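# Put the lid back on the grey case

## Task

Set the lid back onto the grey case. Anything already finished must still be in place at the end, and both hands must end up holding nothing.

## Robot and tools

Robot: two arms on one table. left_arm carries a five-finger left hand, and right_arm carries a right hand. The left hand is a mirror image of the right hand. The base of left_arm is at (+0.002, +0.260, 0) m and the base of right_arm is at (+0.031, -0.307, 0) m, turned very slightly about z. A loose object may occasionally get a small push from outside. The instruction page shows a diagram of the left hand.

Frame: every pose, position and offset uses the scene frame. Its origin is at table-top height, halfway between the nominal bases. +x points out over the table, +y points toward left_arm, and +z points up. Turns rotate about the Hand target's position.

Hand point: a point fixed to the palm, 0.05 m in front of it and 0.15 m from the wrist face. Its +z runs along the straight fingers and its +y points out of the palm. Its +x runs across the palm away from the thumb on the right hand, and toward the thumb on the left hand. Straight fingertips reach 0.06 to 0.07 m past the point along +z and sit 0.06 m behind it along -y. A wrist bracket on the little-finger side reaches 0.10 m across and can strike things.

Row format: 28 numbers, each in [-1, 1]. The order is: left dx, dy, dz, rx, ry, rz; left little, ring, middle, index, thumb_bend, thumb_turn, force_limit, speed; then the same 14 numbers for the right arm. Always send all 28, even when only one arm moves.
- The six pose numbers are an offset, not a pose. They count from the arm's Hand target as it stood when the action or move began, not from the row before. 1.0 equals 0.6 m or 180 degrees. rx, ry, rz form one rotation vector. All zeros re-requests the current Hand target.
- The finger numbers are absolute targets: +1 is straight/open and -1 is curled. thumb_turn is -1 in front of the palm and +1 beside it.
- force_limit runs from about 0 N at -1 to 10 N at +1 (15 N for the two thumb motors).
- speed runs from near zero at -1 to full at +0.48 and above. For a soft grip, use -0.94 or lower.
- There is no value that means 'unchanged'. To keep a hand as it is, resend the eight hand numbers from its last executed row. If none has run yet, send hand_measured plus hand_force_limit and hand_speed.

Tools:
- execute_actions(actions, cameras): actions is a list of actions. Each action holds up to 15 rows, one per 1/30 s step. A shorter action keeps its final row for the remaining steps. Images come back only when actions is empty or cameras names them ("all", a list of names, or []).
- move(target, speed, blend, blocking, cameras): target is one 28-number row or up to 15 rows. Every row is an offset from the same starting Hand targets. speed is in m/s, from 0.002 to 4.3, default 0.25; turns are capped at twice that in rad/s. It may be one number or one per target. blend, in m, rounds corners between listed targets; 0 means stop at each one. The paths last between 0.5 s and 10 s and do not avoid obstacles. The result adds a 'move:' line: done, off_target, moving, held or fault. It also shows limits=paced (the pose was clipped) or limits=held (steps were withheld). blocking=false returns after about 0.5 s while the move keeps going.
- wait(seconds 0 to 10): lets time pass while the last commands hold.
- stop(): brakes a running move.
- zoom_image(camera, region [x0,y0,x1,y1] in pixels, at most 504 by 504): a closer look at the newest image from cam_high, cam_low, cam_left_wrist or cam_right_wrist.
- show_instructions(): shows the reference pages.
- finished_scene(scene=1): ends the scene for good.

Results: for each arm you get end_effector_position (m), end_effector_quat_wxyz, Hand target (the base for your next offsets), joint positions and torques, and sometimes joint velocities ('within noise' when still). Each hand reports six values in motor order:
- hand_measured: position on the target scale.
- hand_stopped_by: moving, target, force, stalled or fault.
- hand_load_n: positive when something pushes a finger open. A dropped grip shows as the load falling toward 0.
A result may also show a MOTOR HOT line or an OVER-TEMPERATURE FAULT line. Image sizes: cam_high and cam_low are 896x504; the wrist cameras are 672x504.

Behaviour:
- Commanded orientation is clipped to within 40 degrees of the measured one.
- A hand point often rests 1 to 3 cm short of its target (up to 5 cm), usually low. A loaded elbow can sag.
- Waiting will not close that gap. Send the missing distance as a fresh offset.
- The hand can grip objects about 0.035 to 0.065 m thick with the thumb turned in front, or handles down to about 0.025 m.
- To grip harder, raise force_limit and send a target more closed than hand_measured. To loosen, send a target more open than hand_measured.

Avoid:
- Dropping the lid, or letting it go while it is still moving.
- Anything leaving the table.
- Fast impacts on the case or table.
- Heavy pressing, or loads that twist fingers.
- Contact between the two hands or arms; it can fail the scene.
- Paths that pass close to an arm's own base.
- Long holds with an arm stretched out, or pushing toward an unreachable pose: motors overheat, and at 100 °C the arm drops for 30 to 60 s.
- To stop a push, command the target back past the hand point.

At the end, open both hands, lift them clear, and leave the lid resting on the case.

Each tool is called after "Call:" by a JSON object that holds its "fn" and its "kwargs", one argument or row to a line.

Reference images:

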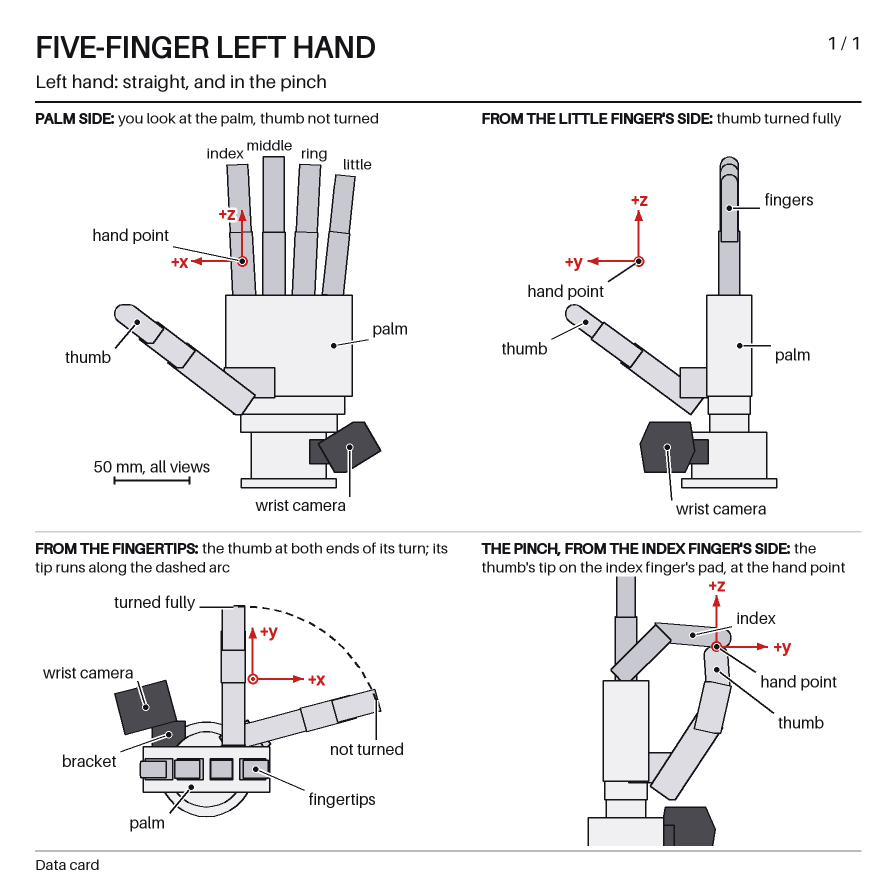

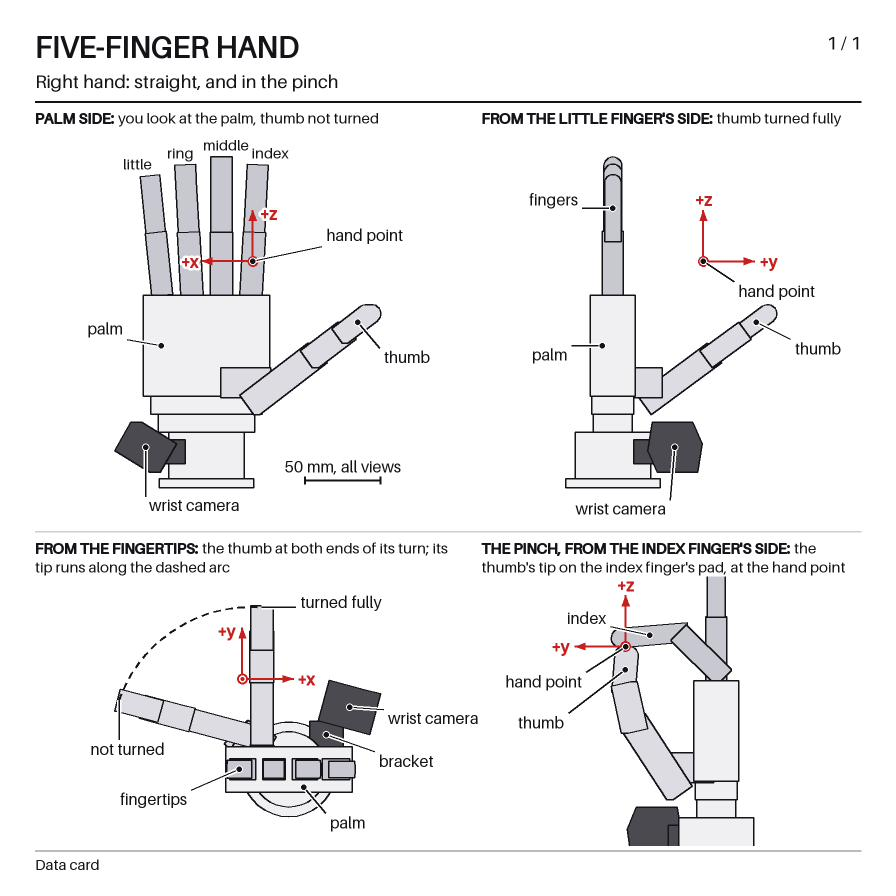

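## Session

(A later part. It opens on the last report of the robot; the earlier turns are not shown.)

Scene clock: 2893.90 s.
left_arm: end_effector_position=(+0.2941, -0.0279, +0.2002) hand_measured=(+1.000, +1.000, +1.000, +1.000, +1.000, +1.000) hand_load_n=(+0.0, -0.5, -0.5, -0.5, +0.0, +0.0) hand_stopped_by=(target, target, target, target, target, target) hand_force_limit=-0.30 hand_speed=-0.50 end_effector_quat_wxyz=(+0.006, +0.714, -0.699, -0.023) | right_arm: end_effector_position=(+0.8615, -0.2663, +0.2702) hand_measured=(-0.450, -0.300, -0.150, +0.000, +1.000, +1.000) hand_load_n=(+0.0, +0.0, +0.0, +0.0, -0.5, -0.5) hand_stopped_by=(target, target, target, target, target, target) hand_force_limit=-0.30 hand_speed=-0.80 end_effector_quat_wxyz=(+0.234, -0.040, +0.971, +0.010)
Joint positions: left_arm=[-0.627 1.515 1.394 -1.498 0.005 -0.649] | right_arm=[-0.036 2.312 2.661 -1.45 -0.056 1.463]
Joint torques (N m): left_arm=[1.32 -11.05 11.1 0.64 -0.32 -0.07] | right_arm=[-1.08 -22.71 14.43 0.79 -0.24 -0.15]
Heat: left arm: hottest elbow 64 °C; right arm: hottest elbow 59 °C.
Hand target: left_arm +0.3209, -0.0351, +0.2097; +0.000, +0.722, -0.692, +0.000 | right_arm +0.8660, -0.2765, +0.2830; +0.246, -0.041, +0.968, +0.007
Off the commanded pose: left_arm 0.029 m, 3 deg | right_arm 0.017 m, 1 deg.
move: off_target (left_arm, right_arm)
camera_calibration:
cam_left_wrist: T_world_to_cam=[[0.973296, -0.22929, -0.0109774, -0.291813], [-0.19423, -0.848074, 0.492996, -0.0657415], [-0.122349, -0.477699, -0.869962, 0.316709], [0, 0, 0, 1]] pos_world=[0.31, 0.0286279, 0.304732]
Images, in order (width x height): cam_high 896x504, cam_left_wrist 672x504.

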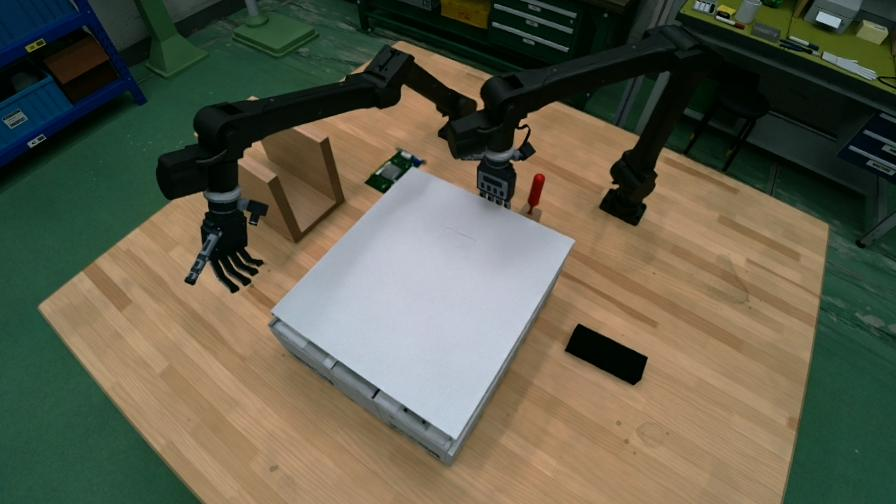

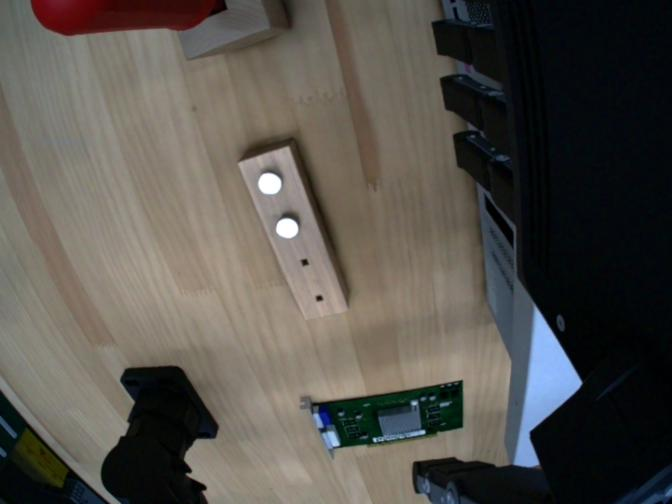

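Call:
{"fn": "move", "kwargs": {
  "target": [0.025,0,0,0,0,0,1,1,1,1,1,1,-0.3,-0.5,0,0,0,0,0,0,-0.45,-0.3,-0.15,0.0,1,1,-0.3,-0.8],
  "speed": 0.03,
  "cameras": ["cam_high"]
}}

Call:
{"fn": "zoom_image", "kwargs": {
  "camera": "cam_high",
  "region": [250, 140, 610, 480]
}}

Scene clock: 2901.03 s.
left_arm: end_effector_position=(+0.3058, -0.0298, +0.2010) hand_measured=(+1.000, +1.000, +1.000, +1.000, +1.000, +1.000) hand_load_n=(-0.5, +0.0, -0.5, -0.5, +0.0, +0.0) hand_stopped_by=(target, target, target, target, target, target) hand_force_limit=-0.30 hand_speed=-0.50 end_effector_quat_wxyz=(+0.008, +0.715, -0.698, -0.025) | right_arm: end_effector_position=(+0.8615, -0.2663, +0.2702) hand_measured=(-0.450, -0.300, -0.150, +0.000, +1.000, +1.000) hand_load_n=(+0.0, +0.0, +0.0, +0.0, +0.0, +0.0) hand_stopped_by=(target, target, target, target, target, target) hand_force_limit=-0.30 hand_speed=-0.80 end_effector_quat_wxyz=(+0.234, -0.040, +0.971, +0.010)
Joint positions: left_arm=[-0.613 1.545 1.429 -1.508 0.008 -0.638] | right_arm=[-0.036 2.312 2.661 -1.45 -0.056 1.463]
Joint torques (N m): left_arm=[1.26 -11.81 11.23 0.54 -0.49 -0.03] | right_arm=[-1.14 -22.65 14.42 0.81 -0.25 -0.15]
Heat: left arm: hottest elbow 66 °C; right arm: hottest elbow 59 °C.
Hand target: left_arm +0.3358, -0.0352, +0.2099; +0.000, +0.722, -0.692, +0.000 | right_arm +0.8660, -0.2765, +0.2830; +0.246, -0.041, +0.968, +0.007
Off the commanded pose: left_arm 0.032 m, 3 deg | right_arm 0.017 m, 1 deg.
move: off_target (left_arm, right_arm)
Images, in order (width x height): cam_high 896x504.

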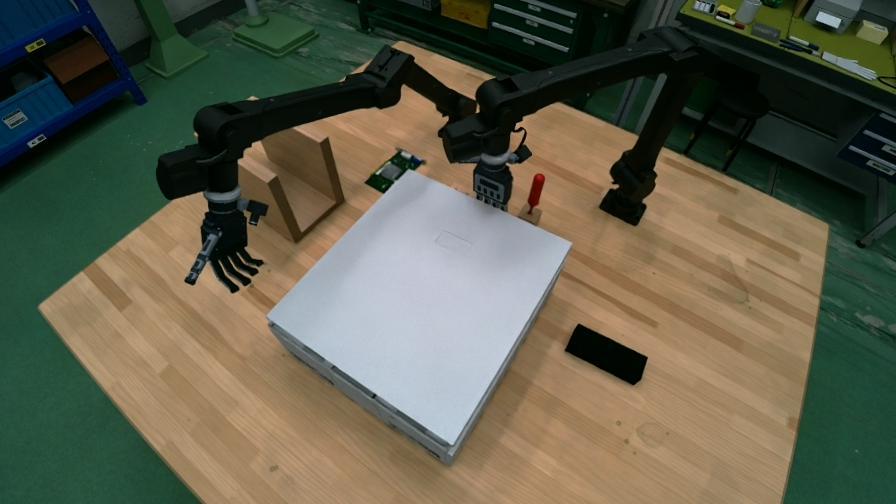

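Scaled by 1.400 from the camera's 896x504 image, which has a finer 1280x720 frame.

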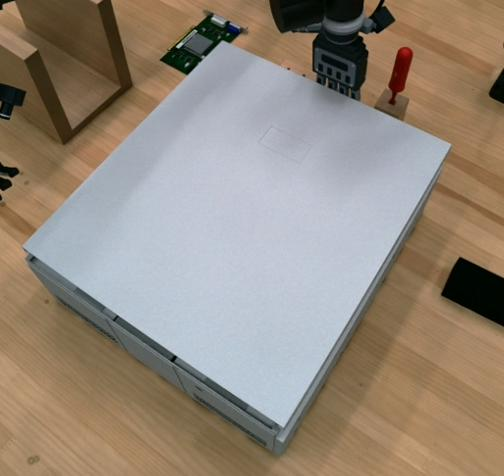

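Call:
{"fn": "zoom_image", "kwargs": {
  "camera": "cam_high",
  "region": [380, 140, 480, 210]
}}

Call:
{"fn": "zoom_image", "kwargs": {
  "camera": "cam_high",
  "region": [520, 210, 620, 280]
}}

Call:
{"fn": "zoom_image", "kwargs": {
  "camera": "cam_high",
  "region": [410, 410, 510, 480]
}}

Call:
{"fn": "zoom_image", "kwargs": {
  "camera": "cam_high",
  "region": [240, 290, 340, 360]
}}

Scaled by 5.040 from the camera's 896x504 image, which has a finer 1280x720 frame.

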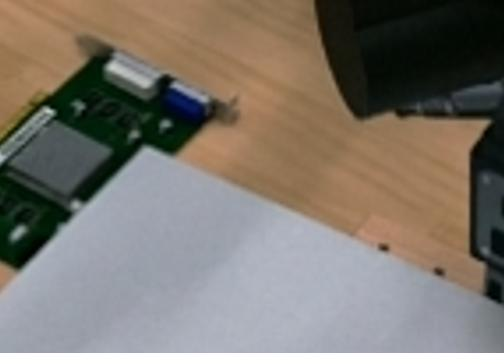

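Scaled by 5.040 from the camera's 896x504 image, which has a finer 1280x720 frame.

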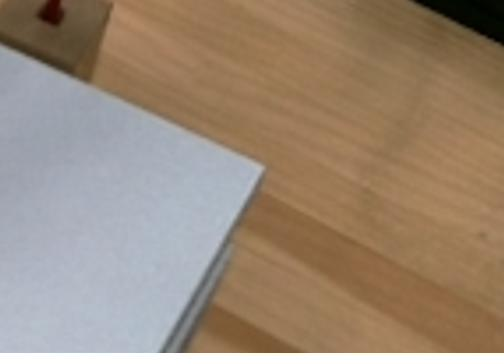

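Scaled by 5.040 from the camera's 896x504 image, which has a finer 1280x720 frame.

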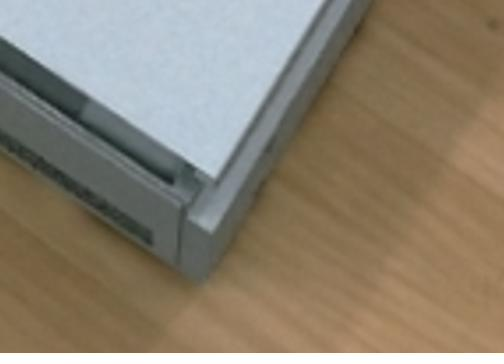

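Scaled by 5.040 from the camera's 896x504 image, which has a finer 1280x720 frame.

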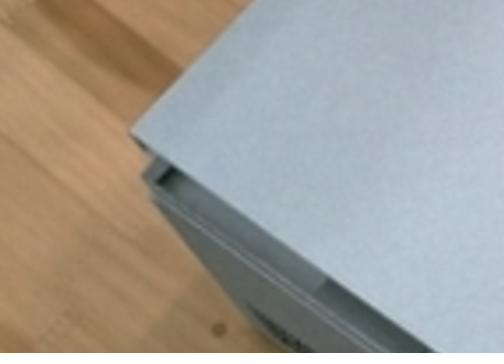

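Call:
{"fn": "move", "kwargs": {
  "target": [0.02,0,0,0,0,0,1,1,1,1,1,1,-0.3,-0.5,0,0,0,0,0,0,-0.45,-0.3,-0.15,0.0,1,1,-0.3,-0.8],
  "speed": 0.03,
  "cameras": ["cam_high","cam_low"]
}}

Call:
{"fn": "zoom_image", "kwargs": {
  "camera": "cam_high",
  "region": [410, 410, 510, 480]
}}

Call:
{"fn": "zoom_image", "kwargs": {
  "camera": "cam_high",
  "region": [240, 290, 340, 360]
}}

Call:
{"fn": "zoom_image", "kwargs": {
  "camera": "cam_low",
  "region": [520, 60, 620, 130]
}}

Scene clock: 2973.40 s.
left_arm: end_effector_position=(+0.3146, -0.0303, +0.2014) hand_measured=(+1.000, +1.000, +1.000, +1.000, +1.000, +1.000) hand_load_n=(-0.5, +0.0, -0.5, -0.5, +0.0, +0.0) hand_stopped_by=(target, target, target, target, target, target) hand_force_limit=-0.30 hand_speed=-0.50 end_effector_quat_wxyz=(+0.010, +0.715, -0.698, -0.028) | right_arm: end_effector_position=(+0.8615, -0.2663, +0.2702) hand_measured=(-0.450, -0.300, -0.150, +0.000, +1.000, +1.000) hand_load_n=(+0.0, +0.0, +0.0, +0.0, +0.0, +0.0) hand_stopped_by=(target, target, target, target, target, target) hand_force_limit=-0.30 hand_speed=-0.80 end_effector_quat_wxyz=(+0.234, -0.040, +0.971, +0.010)
Joint positions: left_arm=[-0.601 1.569 1.456 -1.518 0.011 -0.626] | right_arm=[-0.036 2.312 2.661 -1.45 -0.056 1.463]
Joint torques (N m): left_arm=[1.9 -11.28 11.36 1.01 -0.59 0] | right_arm=[-1.03 -22.71 14.42 0.81 -0.25 -0.15]
Heat: left arm: hottest elbow 71 °C; right arm: hottest elbow 59 °C.
Hand target: left_arm +0.3479, -0.0352, +0.2099; +0.000, +0.722, -0.692, +0.000 | right_arm +0.8660, -0.2765, +0.2830; +0.246, -0.041, +0.968, +0.007
Off the commanded pose: left_arm 0.035 m, 4 deg | right_arm 0.017 m, 1 deg.
move: off_target (left_arm, right_arm)
Images, in order (width x height): cam_high 896x504, cam_low 896x504.

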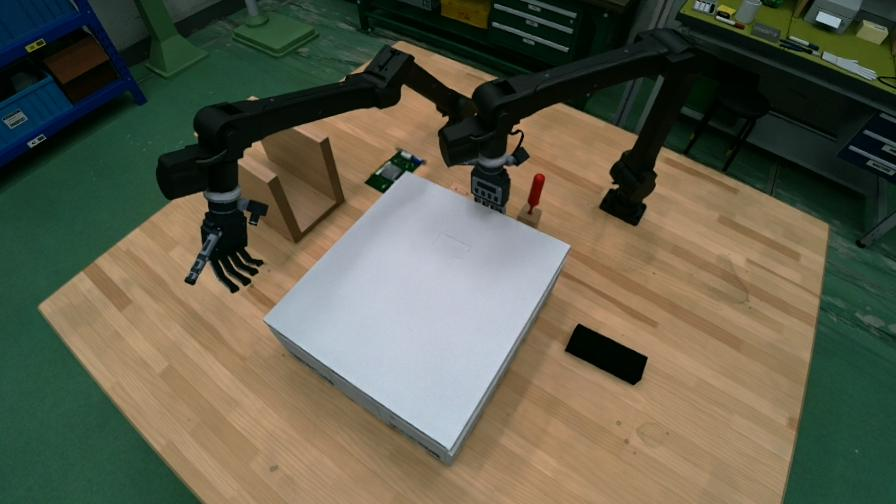

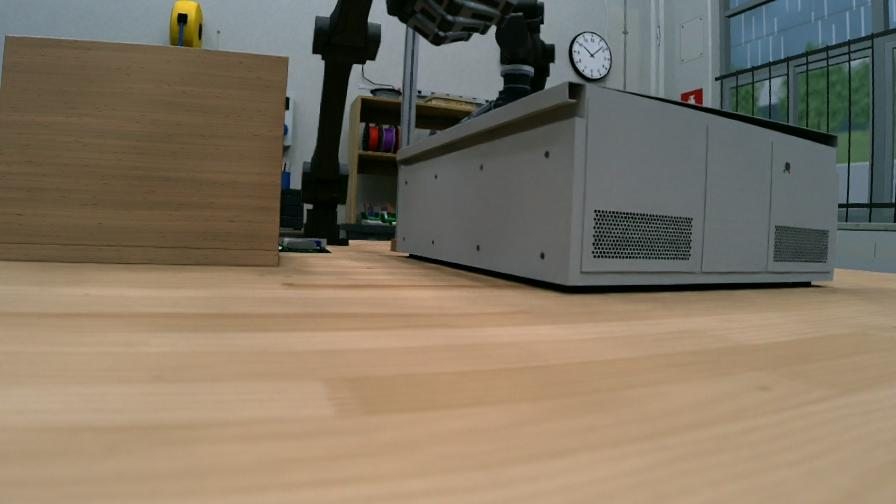

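Scaled by 5.040 from the camera's 896x504 image, which has a finer 1280x720 frame.

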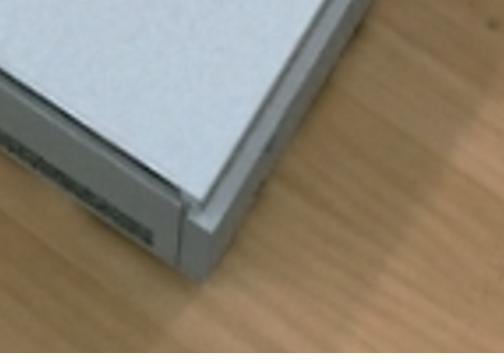

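Scaled by 5.040 from the camera's 896x504 image, which has a finer 1280x720 frame.

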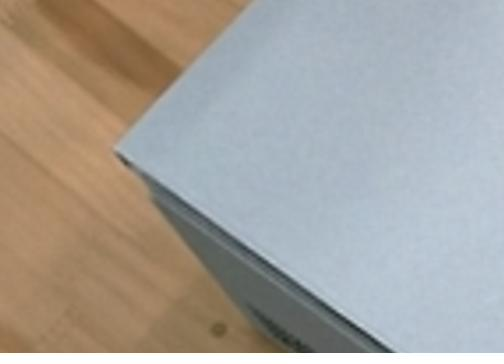

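Scaled by 5.040 from the camera's 896x504 image, which has a finer 1280x720 frame.

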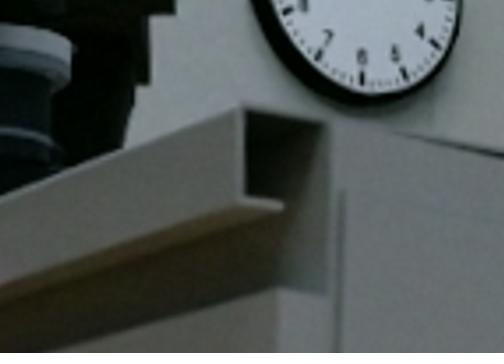

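Call:
{"fn": "zoom_image", "kwargs": {
  "camera": "cam_low",
  "region": [560, 60, 720, 160]
}}

Call:
{"fn": "zoom_image", "kwargs": {
  "camera": "cam_low",
  "region": [700, 70, 860, 170]
}}

Call:
{"fn": "zoom_image", "kwargs": {
  "camera": "cam_low",
  "region": [385, 100, 545, 200]
}}

Call:
{"fn": "zoom_image", "kwargs": {
  "camera": "cam_high",
  "region": [440, 230, 600, 470]
}}

Scaled by 3.150 from the camera's 896x504 image, which has a finer 1280x720 frame.

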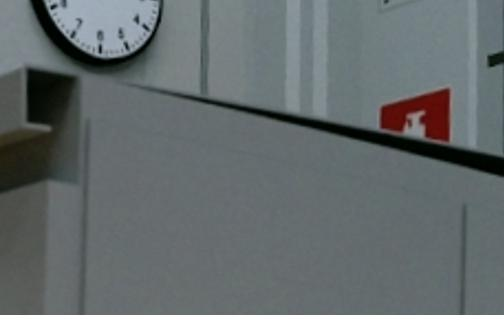

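Scaled by 3.150 from the camera's 896x504 image, which has a finer 1280x720 frame.

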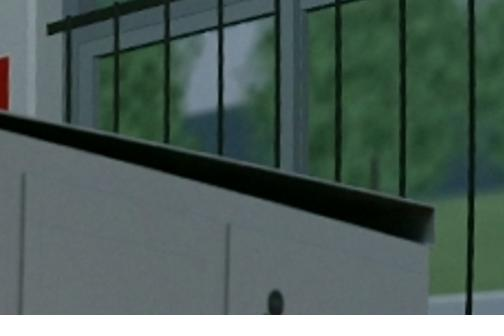

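Scaled by 3.150 from the camera's 896x504 image, which has a finer 1280x720 frame.

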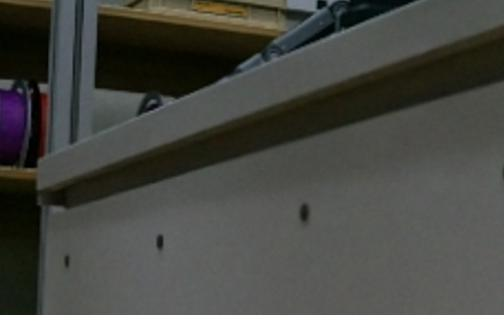

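Scaled by 2.100 from the camera's 896x504 image, which has a finer 1280x720 frame.

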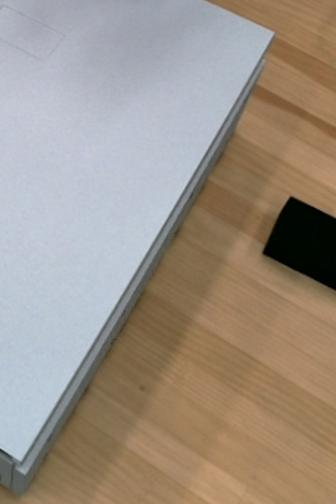

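Call:
{"fn": "move", "kwargs": {
  "target": [
    [-0.075,0,0,0,0,0,1,1,1,1,1,1,-0.3,-0.5,-0.393,0.044,0.1,0,0.158,0,1,1,1,1,1,1,-0.3,-0.3],
    [-0.075,0,0,0,0,0,1,1,1,1,1,1,-0.3,-0.5,-0.393,0.1275,-0.055,0,0.158,0,1,1,1,1,1,1,-0.3,-0.3]
  ],
  "speed": 0.12,
  "cameras": ["cam_high","cam_low","cam_right_wrist"]
}}

Scene clock: 3074.43 s.
left_arm: end_effector_position=(+0.3038, -0.0313, +0.2001) hand_measured=(+1.000, +1.000, +1.000, +1.000, +1.000, +1.000) hand_load_n=(+0.0, +0.0, +0.0, +0.0, +0.0, +0.0) hand_stopped_by=(target, target, target, target, target, target) hand_force_limit=-0.30 hand_speed=-0.50 end_effector_quat_wxyz=(+0.004, +0.722, -0.692, -0.017) | right_arm: end_effector_position=(+0.6286, -0.2066, +0.2484) hand_measured=(+1.000, +1.000, +1.000, +1.000, +1.000, +1.000) hand_load_n=(+0.0, +0.0, +0.0, +0.0, +0.0, +0.0) hand_stopped_by=(target, target, target, target, target, target) hand_force_limit=-0.30 hand_speed=-0.30 end_effector_quat_wxyz=(-0.001, -0.040, +0.999, +0.018)
Joint positions: left_arm=[-0.619 1.528 1.41 -1.489 0.003 -0.663] | right_arm=[0.059 1.853 1.956 -1.674 -0.037 1.547]
Joint torques (N m): left_arm=[-1.73 -16.09 6.99 0.27 -0.15 -0.16] | right_arm=[0.67 -17.26 10.14 0.1 0 0.1]
Heat: left arm: hottest elbow 73 °C; right arm: hottest elbow 59 °C.
Hand target: left_arm +0.3028, -0.0352, +0.2099; +0.000, +0.722, -0.692, +0.000 | right_arm +0.6302, -0.2002, +0.2503; +0.001, -0.038, +0.999, +0.017
Off the commanded pose: left_arm 0.011 m, 2 deg | right_arm 0.007 m, 0 deg.
move: off_target (left_arm)
camera_calibration:
cam_right_wrist: T_world_to_cam=[[-0.297308, 0.952994, 0.0583992, 0.368288], [0.820034, 0.223543, 0.526852, -0.597589], [0.489032, 0.204527, -0.847948, 0.0607202], [0, 0, 0, 1]] pos_world=[0.569844, -0.229809, 0.344821]
Images, in order (width x height): cam_high 896x504, cam_low 896x504, cam_right_wrist 672x504.

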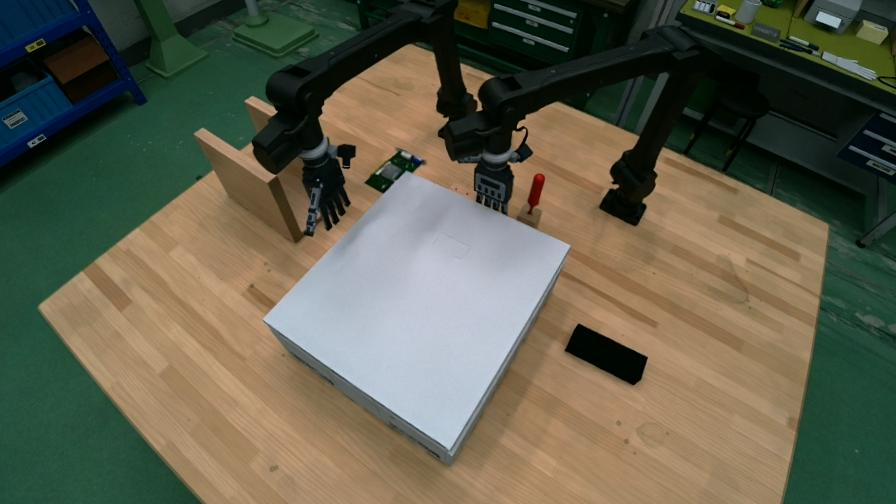

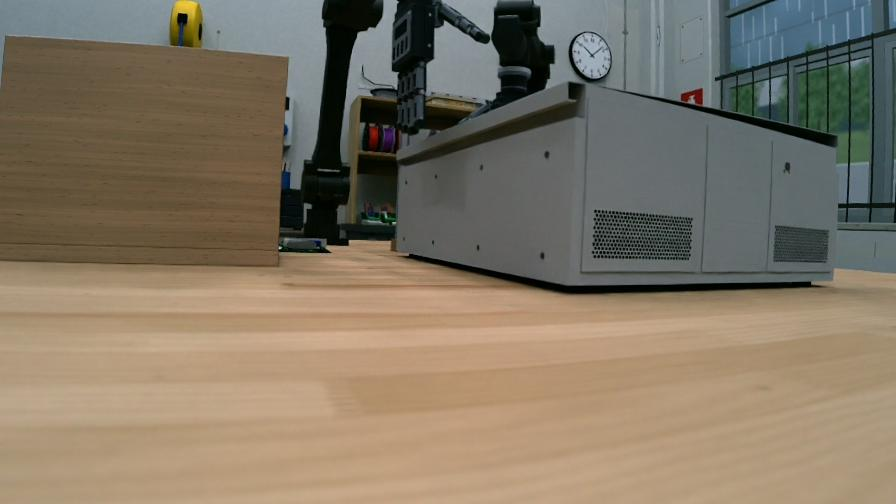

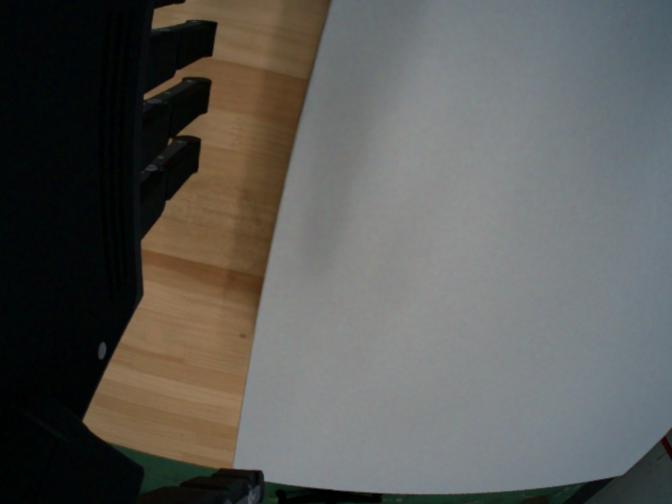

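Call:
{"fn": "move", "kwargs": {
  "target": [0,0,0,0,0,0,1,1,1,1,1,1,-0.3,-0.5,0,0,-0.06,0,0,0,1,1,1,1,1,1,-0.3,-0.3],
  "speed": 0.06,
  "cameras": ["cam_high","cam_low","cam_right_wrist"]
}}

Call:
{"fn": "zoom_image", "kwargs": {
  "camera": "cam_low",
  "region": [380, 60, 540, 180]
}}

Scene clock: 3083.33 s.
left_arm: end_effector_position=(+0.3038, -0.0313, +0.2001) hand_measured=(+1.000, +1.000, +1.000, +1.000, +1.000, +1.000) hand_load_n=(+0.0, +0.0, +0.0, +0.0, +0.0, +0.0) hand_stopped_by=(target, target, target, target, target, target) hand_force_limit=-0.30 hand_speed=-0.50 end_effector_quat_wxyz=(+0.004, +0.722, -0.692, -0.017) | right_arm: end_effector_position=(+0.6266, -0.2068, +0.2103) hand_measured=(+1.000, +1.000, +1.000, +1.000, +1.000, +1.000) hand_load_n=(+0.0, +0.0, +0.0, +0.0, +0.0, +0.0) hand_stopped_by=(target, target, target, target, target, target) hand_force_limit=-0.30 hand_speed=-0.30 end_effector_quat_wxyz=(-0.008, -0.039, +0.999, +0.018)
Joint positions: left_arm=[-0.619 1.528 1.41 -1.489 0.003 -0.663] | right_arm=[0.059 1.853 1.857 -1.59 -0.037 1.547]
Joint torques (N m): left_arm=[-0.85 -15.68 7.16 0.36 -0.24 -0.19] | right_arm=[0.67 -17.9 9.7 0.7 -0.01 0.12]
Heat: left arm: hottest elbow 70 °C; right arm: hottest elbow 57 °C.
Hand target: left_arm +0.3028, -0.0352, +0.2099; +0.000, +0.722, -0.692, +0.000 | right_arm +0.6301, -0.2002, +0.2142; +0.001, -0.038, +0.999, +0.017
Off the commanded pose: left_arm 0.011 m, 2 deg | right_arm 0.009 m, 1 deg.
move: off_target (left_arm)
camera_calibration:
cam_right_wrist: T_world_to_cam=[[-0.296, 0.953166, 0.0621184, 0.368433], [0.828051, 0.223641, 0.514117, -0.578143], [0.476147, 0.203616, -0.855467, 0.0389266], [0, 0, 0, 1]] pos_world=[0.569253, -0.229807, 0.307647]
Images, in order (width x height): cam_high 896x504, cam_low 896x504, cam_right_wrist 672x504.

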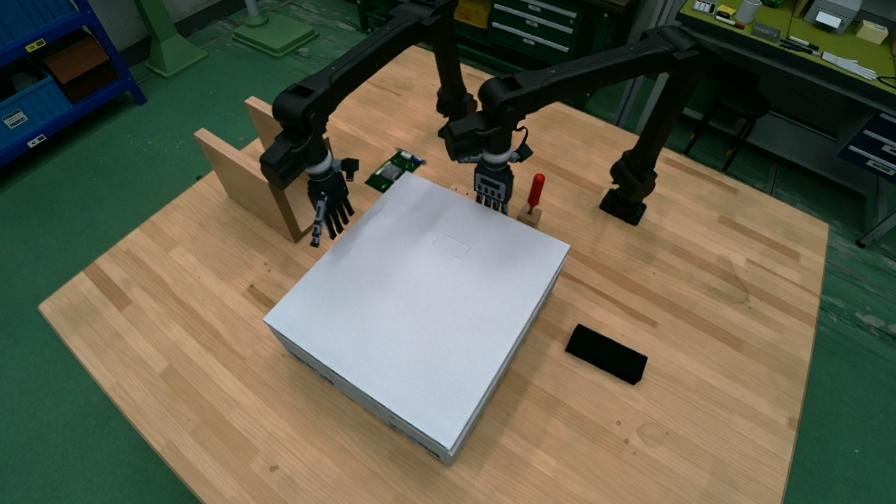

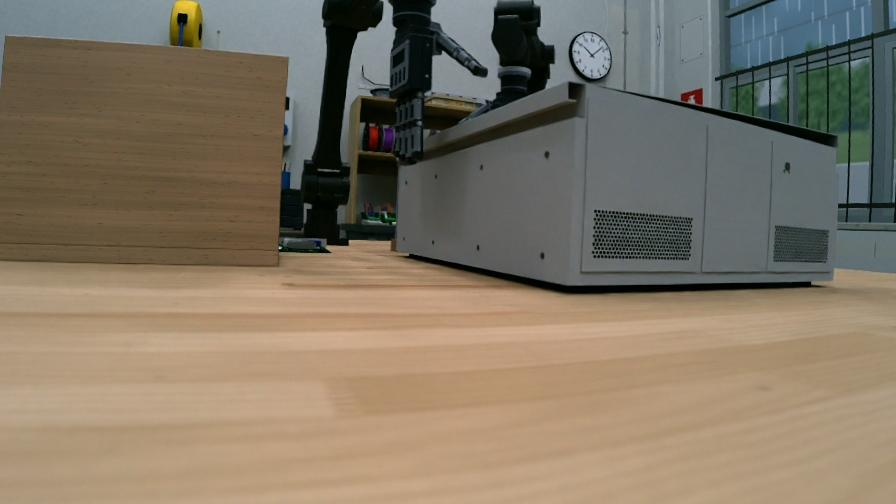

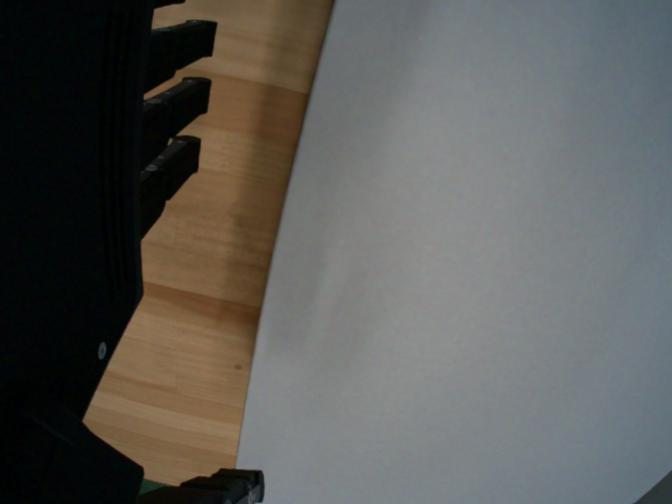

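Scaled by 3.150 from the camera's 896x504 image, which has a finer 1280x720 frame.

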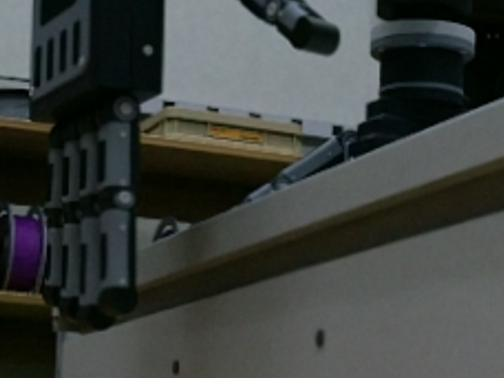

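Call:
{"fn": "move", "kwargs": {
  "target": [
    [0,0,0,0,0,0,1,1,1,1,1,1,-0.3,-0.5,0,0,0.033,0,0,0,1,1,1,1,1,1,-0.3,-0.3],
    [0,0,0,0,0,0,1,1,1,1,1,1,-0.3,-0.5,0,0.055,0.033,0,0,0,1,1,1,1,1,1,-0.3,-0.3]
  ],
  "speed": 0.06,
  "cameras": ["cam_low","cam_right_wrist"]
}}

Call:
{"fn": "zoom_image", "kwargs": {
  "camera": "cam_low",
  "region": [380, 60, 540, 180]
}}

Scene clock: 3103.07 s.
left_arm: end_effector_position=(+0.3038, -0.0313, +0.2001) hand_measured=(+1.000, +1.000, +1.000, +1.000, +1.000, +1.000) hand_load_n=(+0.0, +0.5, +0.0, +0.0, +0.0, +0.0) hand_stopped_by=(target, target, target, target, target, target) hand_force_limit=-0.30 hand_speed=-0.50 end_effector_quat_wxyz=(+0.004, +0.722, -0.692, -0.017) | right_arm: end_effector_position=(+0.6203, -0.1739, +0.2173) hand_measured=(+1.000, +1.000, +1.000, +1.000, +1.000, +1.000) hand_load_n=(+0.0, +0.0, +0.0, +0.0, -0.5, +0.0) hand_stopped_by=(target, target, target, target, target, target) hand_force_limit=-0.30 hand_speed=-0.30 end_effector_quat_wxyz=(-0.015, -0.040, +0.999, +0.017)
Joint positions: left_arm=[-0.619 1.528 1.41 -1.489 0.003 -0.663] | right_arm=[0.117 1.853 1.876 -1.621 -0.037 1.604]
Joint torques (N m): left_arm=[-1.08 -15.27 7.17 0.42 -0.16 -0.2] | right_arm=[0.56 -17.14 13.81 -0.32 -0.02 0.12]
Heat: left arm: hottest elbow 66 °C; right arm: hottest elbow 54 °C.
Hand target: left_arm +0.3028, -0.0352, +0.2099; +0.000, +0.722, -0.692, +0.000 | right_arm +0.6302, -0.1672, +0.2341; +0.001, -0.038, +0.999, +0.017
Off the commanded pose: left_arm 0.011 m, 2 deg | right_arm 0.021 m, 2 deg.
move: off_target (left_arm, right_arm)
camera_calibration:
cam_right_wrist: T_world_to_cam=[[-0.296687, 0.952842, 0.0637855, 0.334815], [0.834274, 0.226106, 0.502855, -0.584888], [0.464719, 0.202405, -0.862014, 0.0495521], [0, 0, 0, 1]] pos_world=[0.564264, -0.196809, 0.315472]
Images, in order (width x height): cam_low 896x504, cam_right_wrist 672x504.

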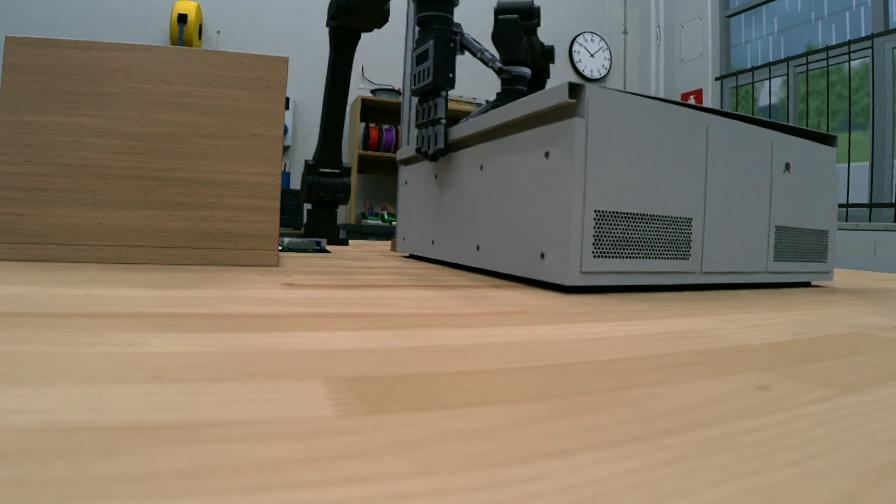

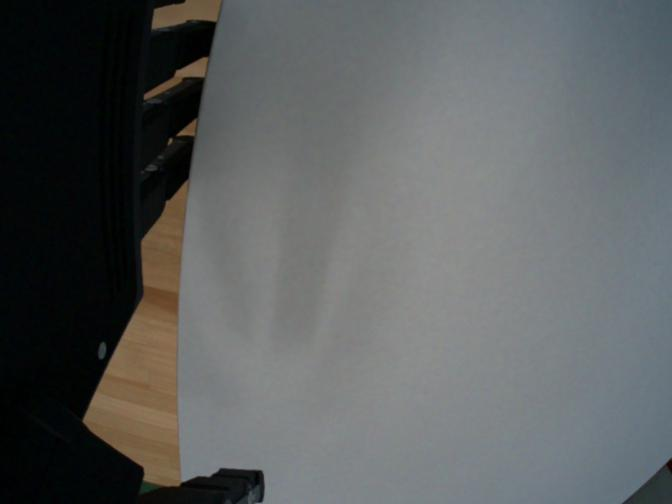

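Scaled by 3.150 from the camera's 896x504 image, which has a finer 1280x720 frame.

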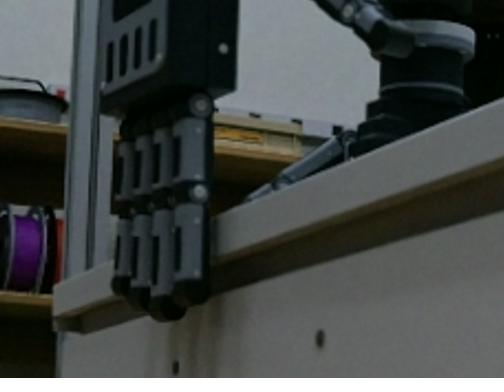

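Call:
{"fn": "move", "kwargs": {
  "target": [
    [0,0,0,0,0,0,1,1,1,1,1,1,-0.3,-0.5,0,0,0.022,0,0,0,1,1,1,1,1,1,-0.3,-0.3],
    [0,0,0,0,0,0,1,1,1,1,1,1,-0.3,-0.5,0,0.02,0.022,0,0,0,1,1,1,1,1,1,-0.3,-0.3]
  ],
  "speed": 0.05,
  "cameras": ["cam_low","cam_right_wrist","cam_high"]
}}

Call:
{"fn": "zoom_image", "kwargs": {
  "camera": "cam_low",
  "region": [380, 60, 540, 180]
}}

Scene clock: 3117.83 s.
left_arm: end_effector_position=(+0.3038, -0.0313, +0.2001) hand_measured=(+1.000, +1.000, +1.000, +1.000, +1.000, +1.000) hand_load_n=(+0.0, +0.0, +0.0, +0.0, +0.0, +0.0) hand_stopped_by=(target, target, target, target, target, target) hand_force_limit=-0.30 hand_speed=-0.50 end_effector_quat_wxyz=(+0.004, +0.722, -0.692, -0.017) | right_arm: end_effector_position=(+0.6211, -0.1676, +0.2333) hand_measured=(+1.000, +1.000, +1.000, +1.000, +1.000, +1.000) hand_load_n=(+0.0, +0.0, +0.0, +0.0, +0.0, +0.0) hand_stopped_by=(target, target, target, target, target, target) hand_force_limit=-0.30 hand_speed=-0.30 end_effector_quat_wxyz=(-0.012, -0.036, +0.999, +0.015)
Joint positions: left_arm=[-0.619 1.528 1.41 -1.489 0.003 -0.663] | right_arm=[0.13 1.855 1.921 -1.659 -0.032 1.626]
Joint torques (N m): left_arm=[-1.44 -16.15 7.02 0.43 -0.19 -0.19] | right_arm=[1.08 -16.56 13.86 -0.24 -0.22 0.1]
Heat: left arm: hottest elbow 63 °C; right arm: hottest elbow 55 °C.
Hand target: left_arm +0.3028, -0.0352, +0.2099; +0.000, +0.722, -0.692, +0.000 | right_arm +0.6302, -0.1551, +0.2472; +0.001, -0.038, +0.999, +0.017
Off the commanded pose: left_arm 0.011 m, 2 deg | right_arm 0.021 m, 2 deg.
move: off_target (left_arm, right_arm)
camera_calibration:
cam_right_wrist: T_world_to_cam=[[-0.288366, 0.955765, 0.0579538, 0.324649], [0.833893, 0.220928, 0.505779, -0.596292], [0.470602, 0.194177, -0.860714, 0.0563411], [0, 0, 0, 1]] pos_world=[0.564347, -0.189491, 0.331271]
Images, in order (width x height): cam_high 896x504, cam_low 896x504, cam_right_wrist 672x504.

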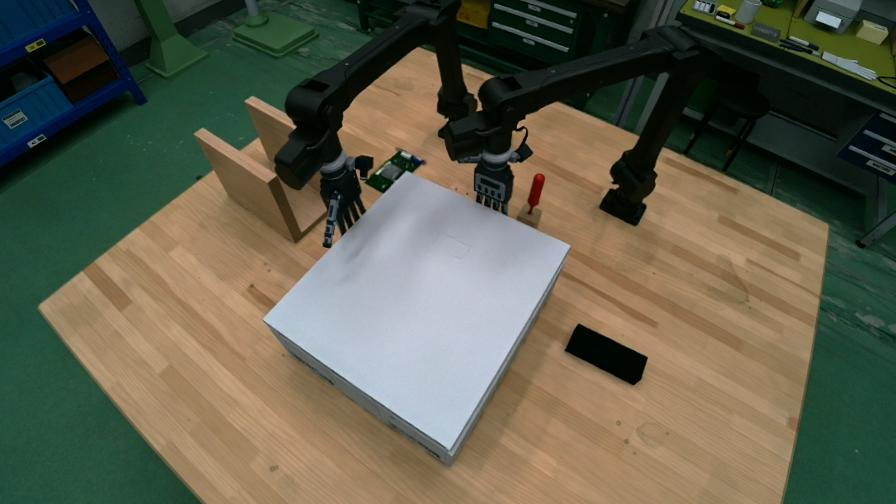

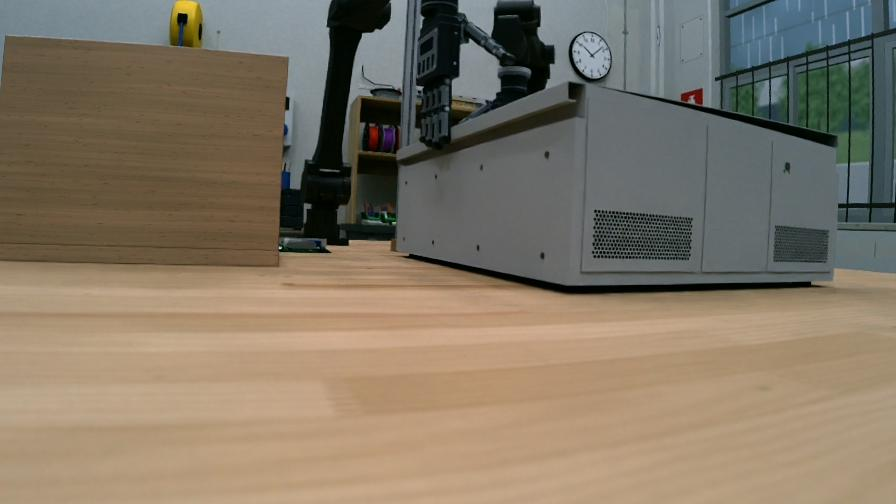

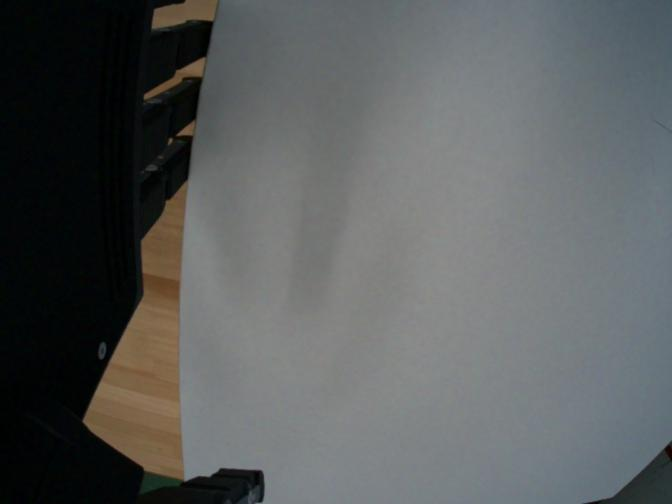

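Scaled by 3.150 from the camera's 896x504 image, which has a finer 1280x720 frame.

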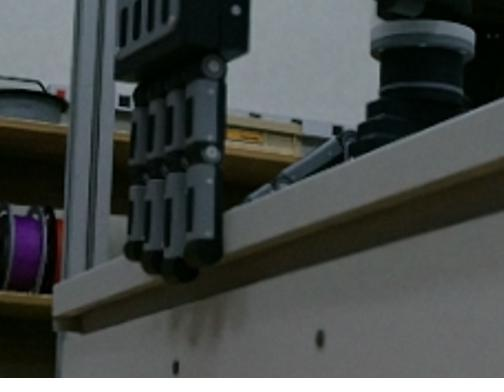

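Call:
{"fn": "move", "kwargs": {
  "target": [0,0,0,0,0,0,1,1,1,1,1,1,-0.3,-0.5,0,0.033,-0.005,0,0,0,1,1,1,1,1,1,-0.3,-0.3],
  "speed": 0.03,
  "cameras": ["cam_low","cam_high"]
}}

Call:
{"fn": "zoom_image", "kwargs": {
  "camera": "cam_low",
  "region": [700, 70, 860, 170]
}}

Call:
{"fn": "zoom_image", "kwargs": {
  "camera": "cam_low",
  "region": [380, 60, 540, 180]
}}

Scene clock: 3126.70 s.
left_arm: end_effector_position=(+0.3038, -0.0313, +0.2001) hand_measured=(+1.000, +1.000, +1.000, +1.000, +1.000, +1.000) hand_load_n=(+0.0, +0.0, +0.0, +0.0, +0.0, +0.0) hand_stopped_by=(target, target, target, target, target, target) hand_force_limit=-0.30 hand_speed=-0.50 end_effector_quat_wxyz=(+0.004, +0.722, -0.692, -0.017) | right_arm: end_effector_position=(+0.6222, -0.1656, +0.2320) hand_measured=(+1.000, +1.000, +1.000, +1.000, +1.000, +1.000) hand_load_n=(+0.0, +0.5, +0.5, +0.0, +0.0, +0.0) hand_stopped_by=(target, target, target, target, target, target) hand_force_limit=-0.30 hand_speed=-0.30 end_effector_quat_wxyz=(-0.012, -0.024, +1.000, +0.007)
Joint positions: left_arm=[-0.619 1.528 1.41 -1.489 0.003 -0.663] | right_arm=[0.14 1.856 1.922 -1.66 -0.017 1.659]
Joint torques (N m): left_arm=[-1.55 -15.91 7.12 0.2 -0.21 -0.16] | right_arm=[2.78 -16.21 13.89 0.01 -0.84 0.11]
Heat: left arm: hottest elbow 63 °C; right arm: hottest elbow 56 °C.
Hand target: left_arm +0.3028, -0.0352, +0.2099; +0.000, +0.722, -0.692, +0.000 | right_arm +0.6301, -0.1352, +0.2440; +0.001, -0.038, +0.999, +0.017
Off the commanded pose: left_arm 0.011 m, 2 deg | right_arm 0.034 m, 3 deg.
move: off_target (left_arm, right_arm)
Images, in order (width x height): cam_high 896x504, cam_low 896x504.

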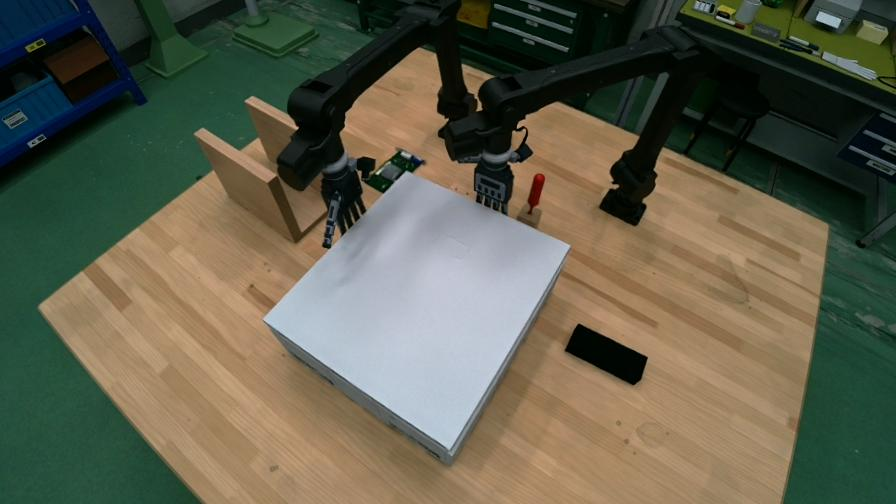

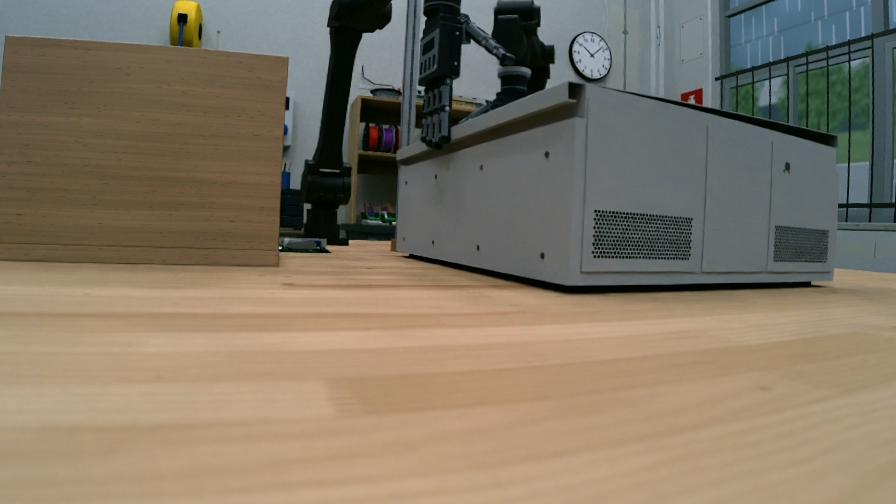

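Scaled by 3.150 from the camera's 896x504 image, which has a finer 1280x720 frame.

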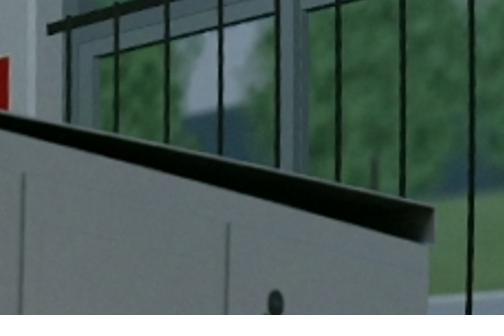

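Scaled by 3.150 from the camera's 896x504 image, which has a finer 1280x720 frame.

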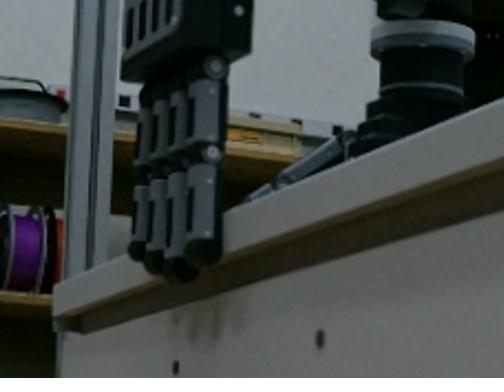

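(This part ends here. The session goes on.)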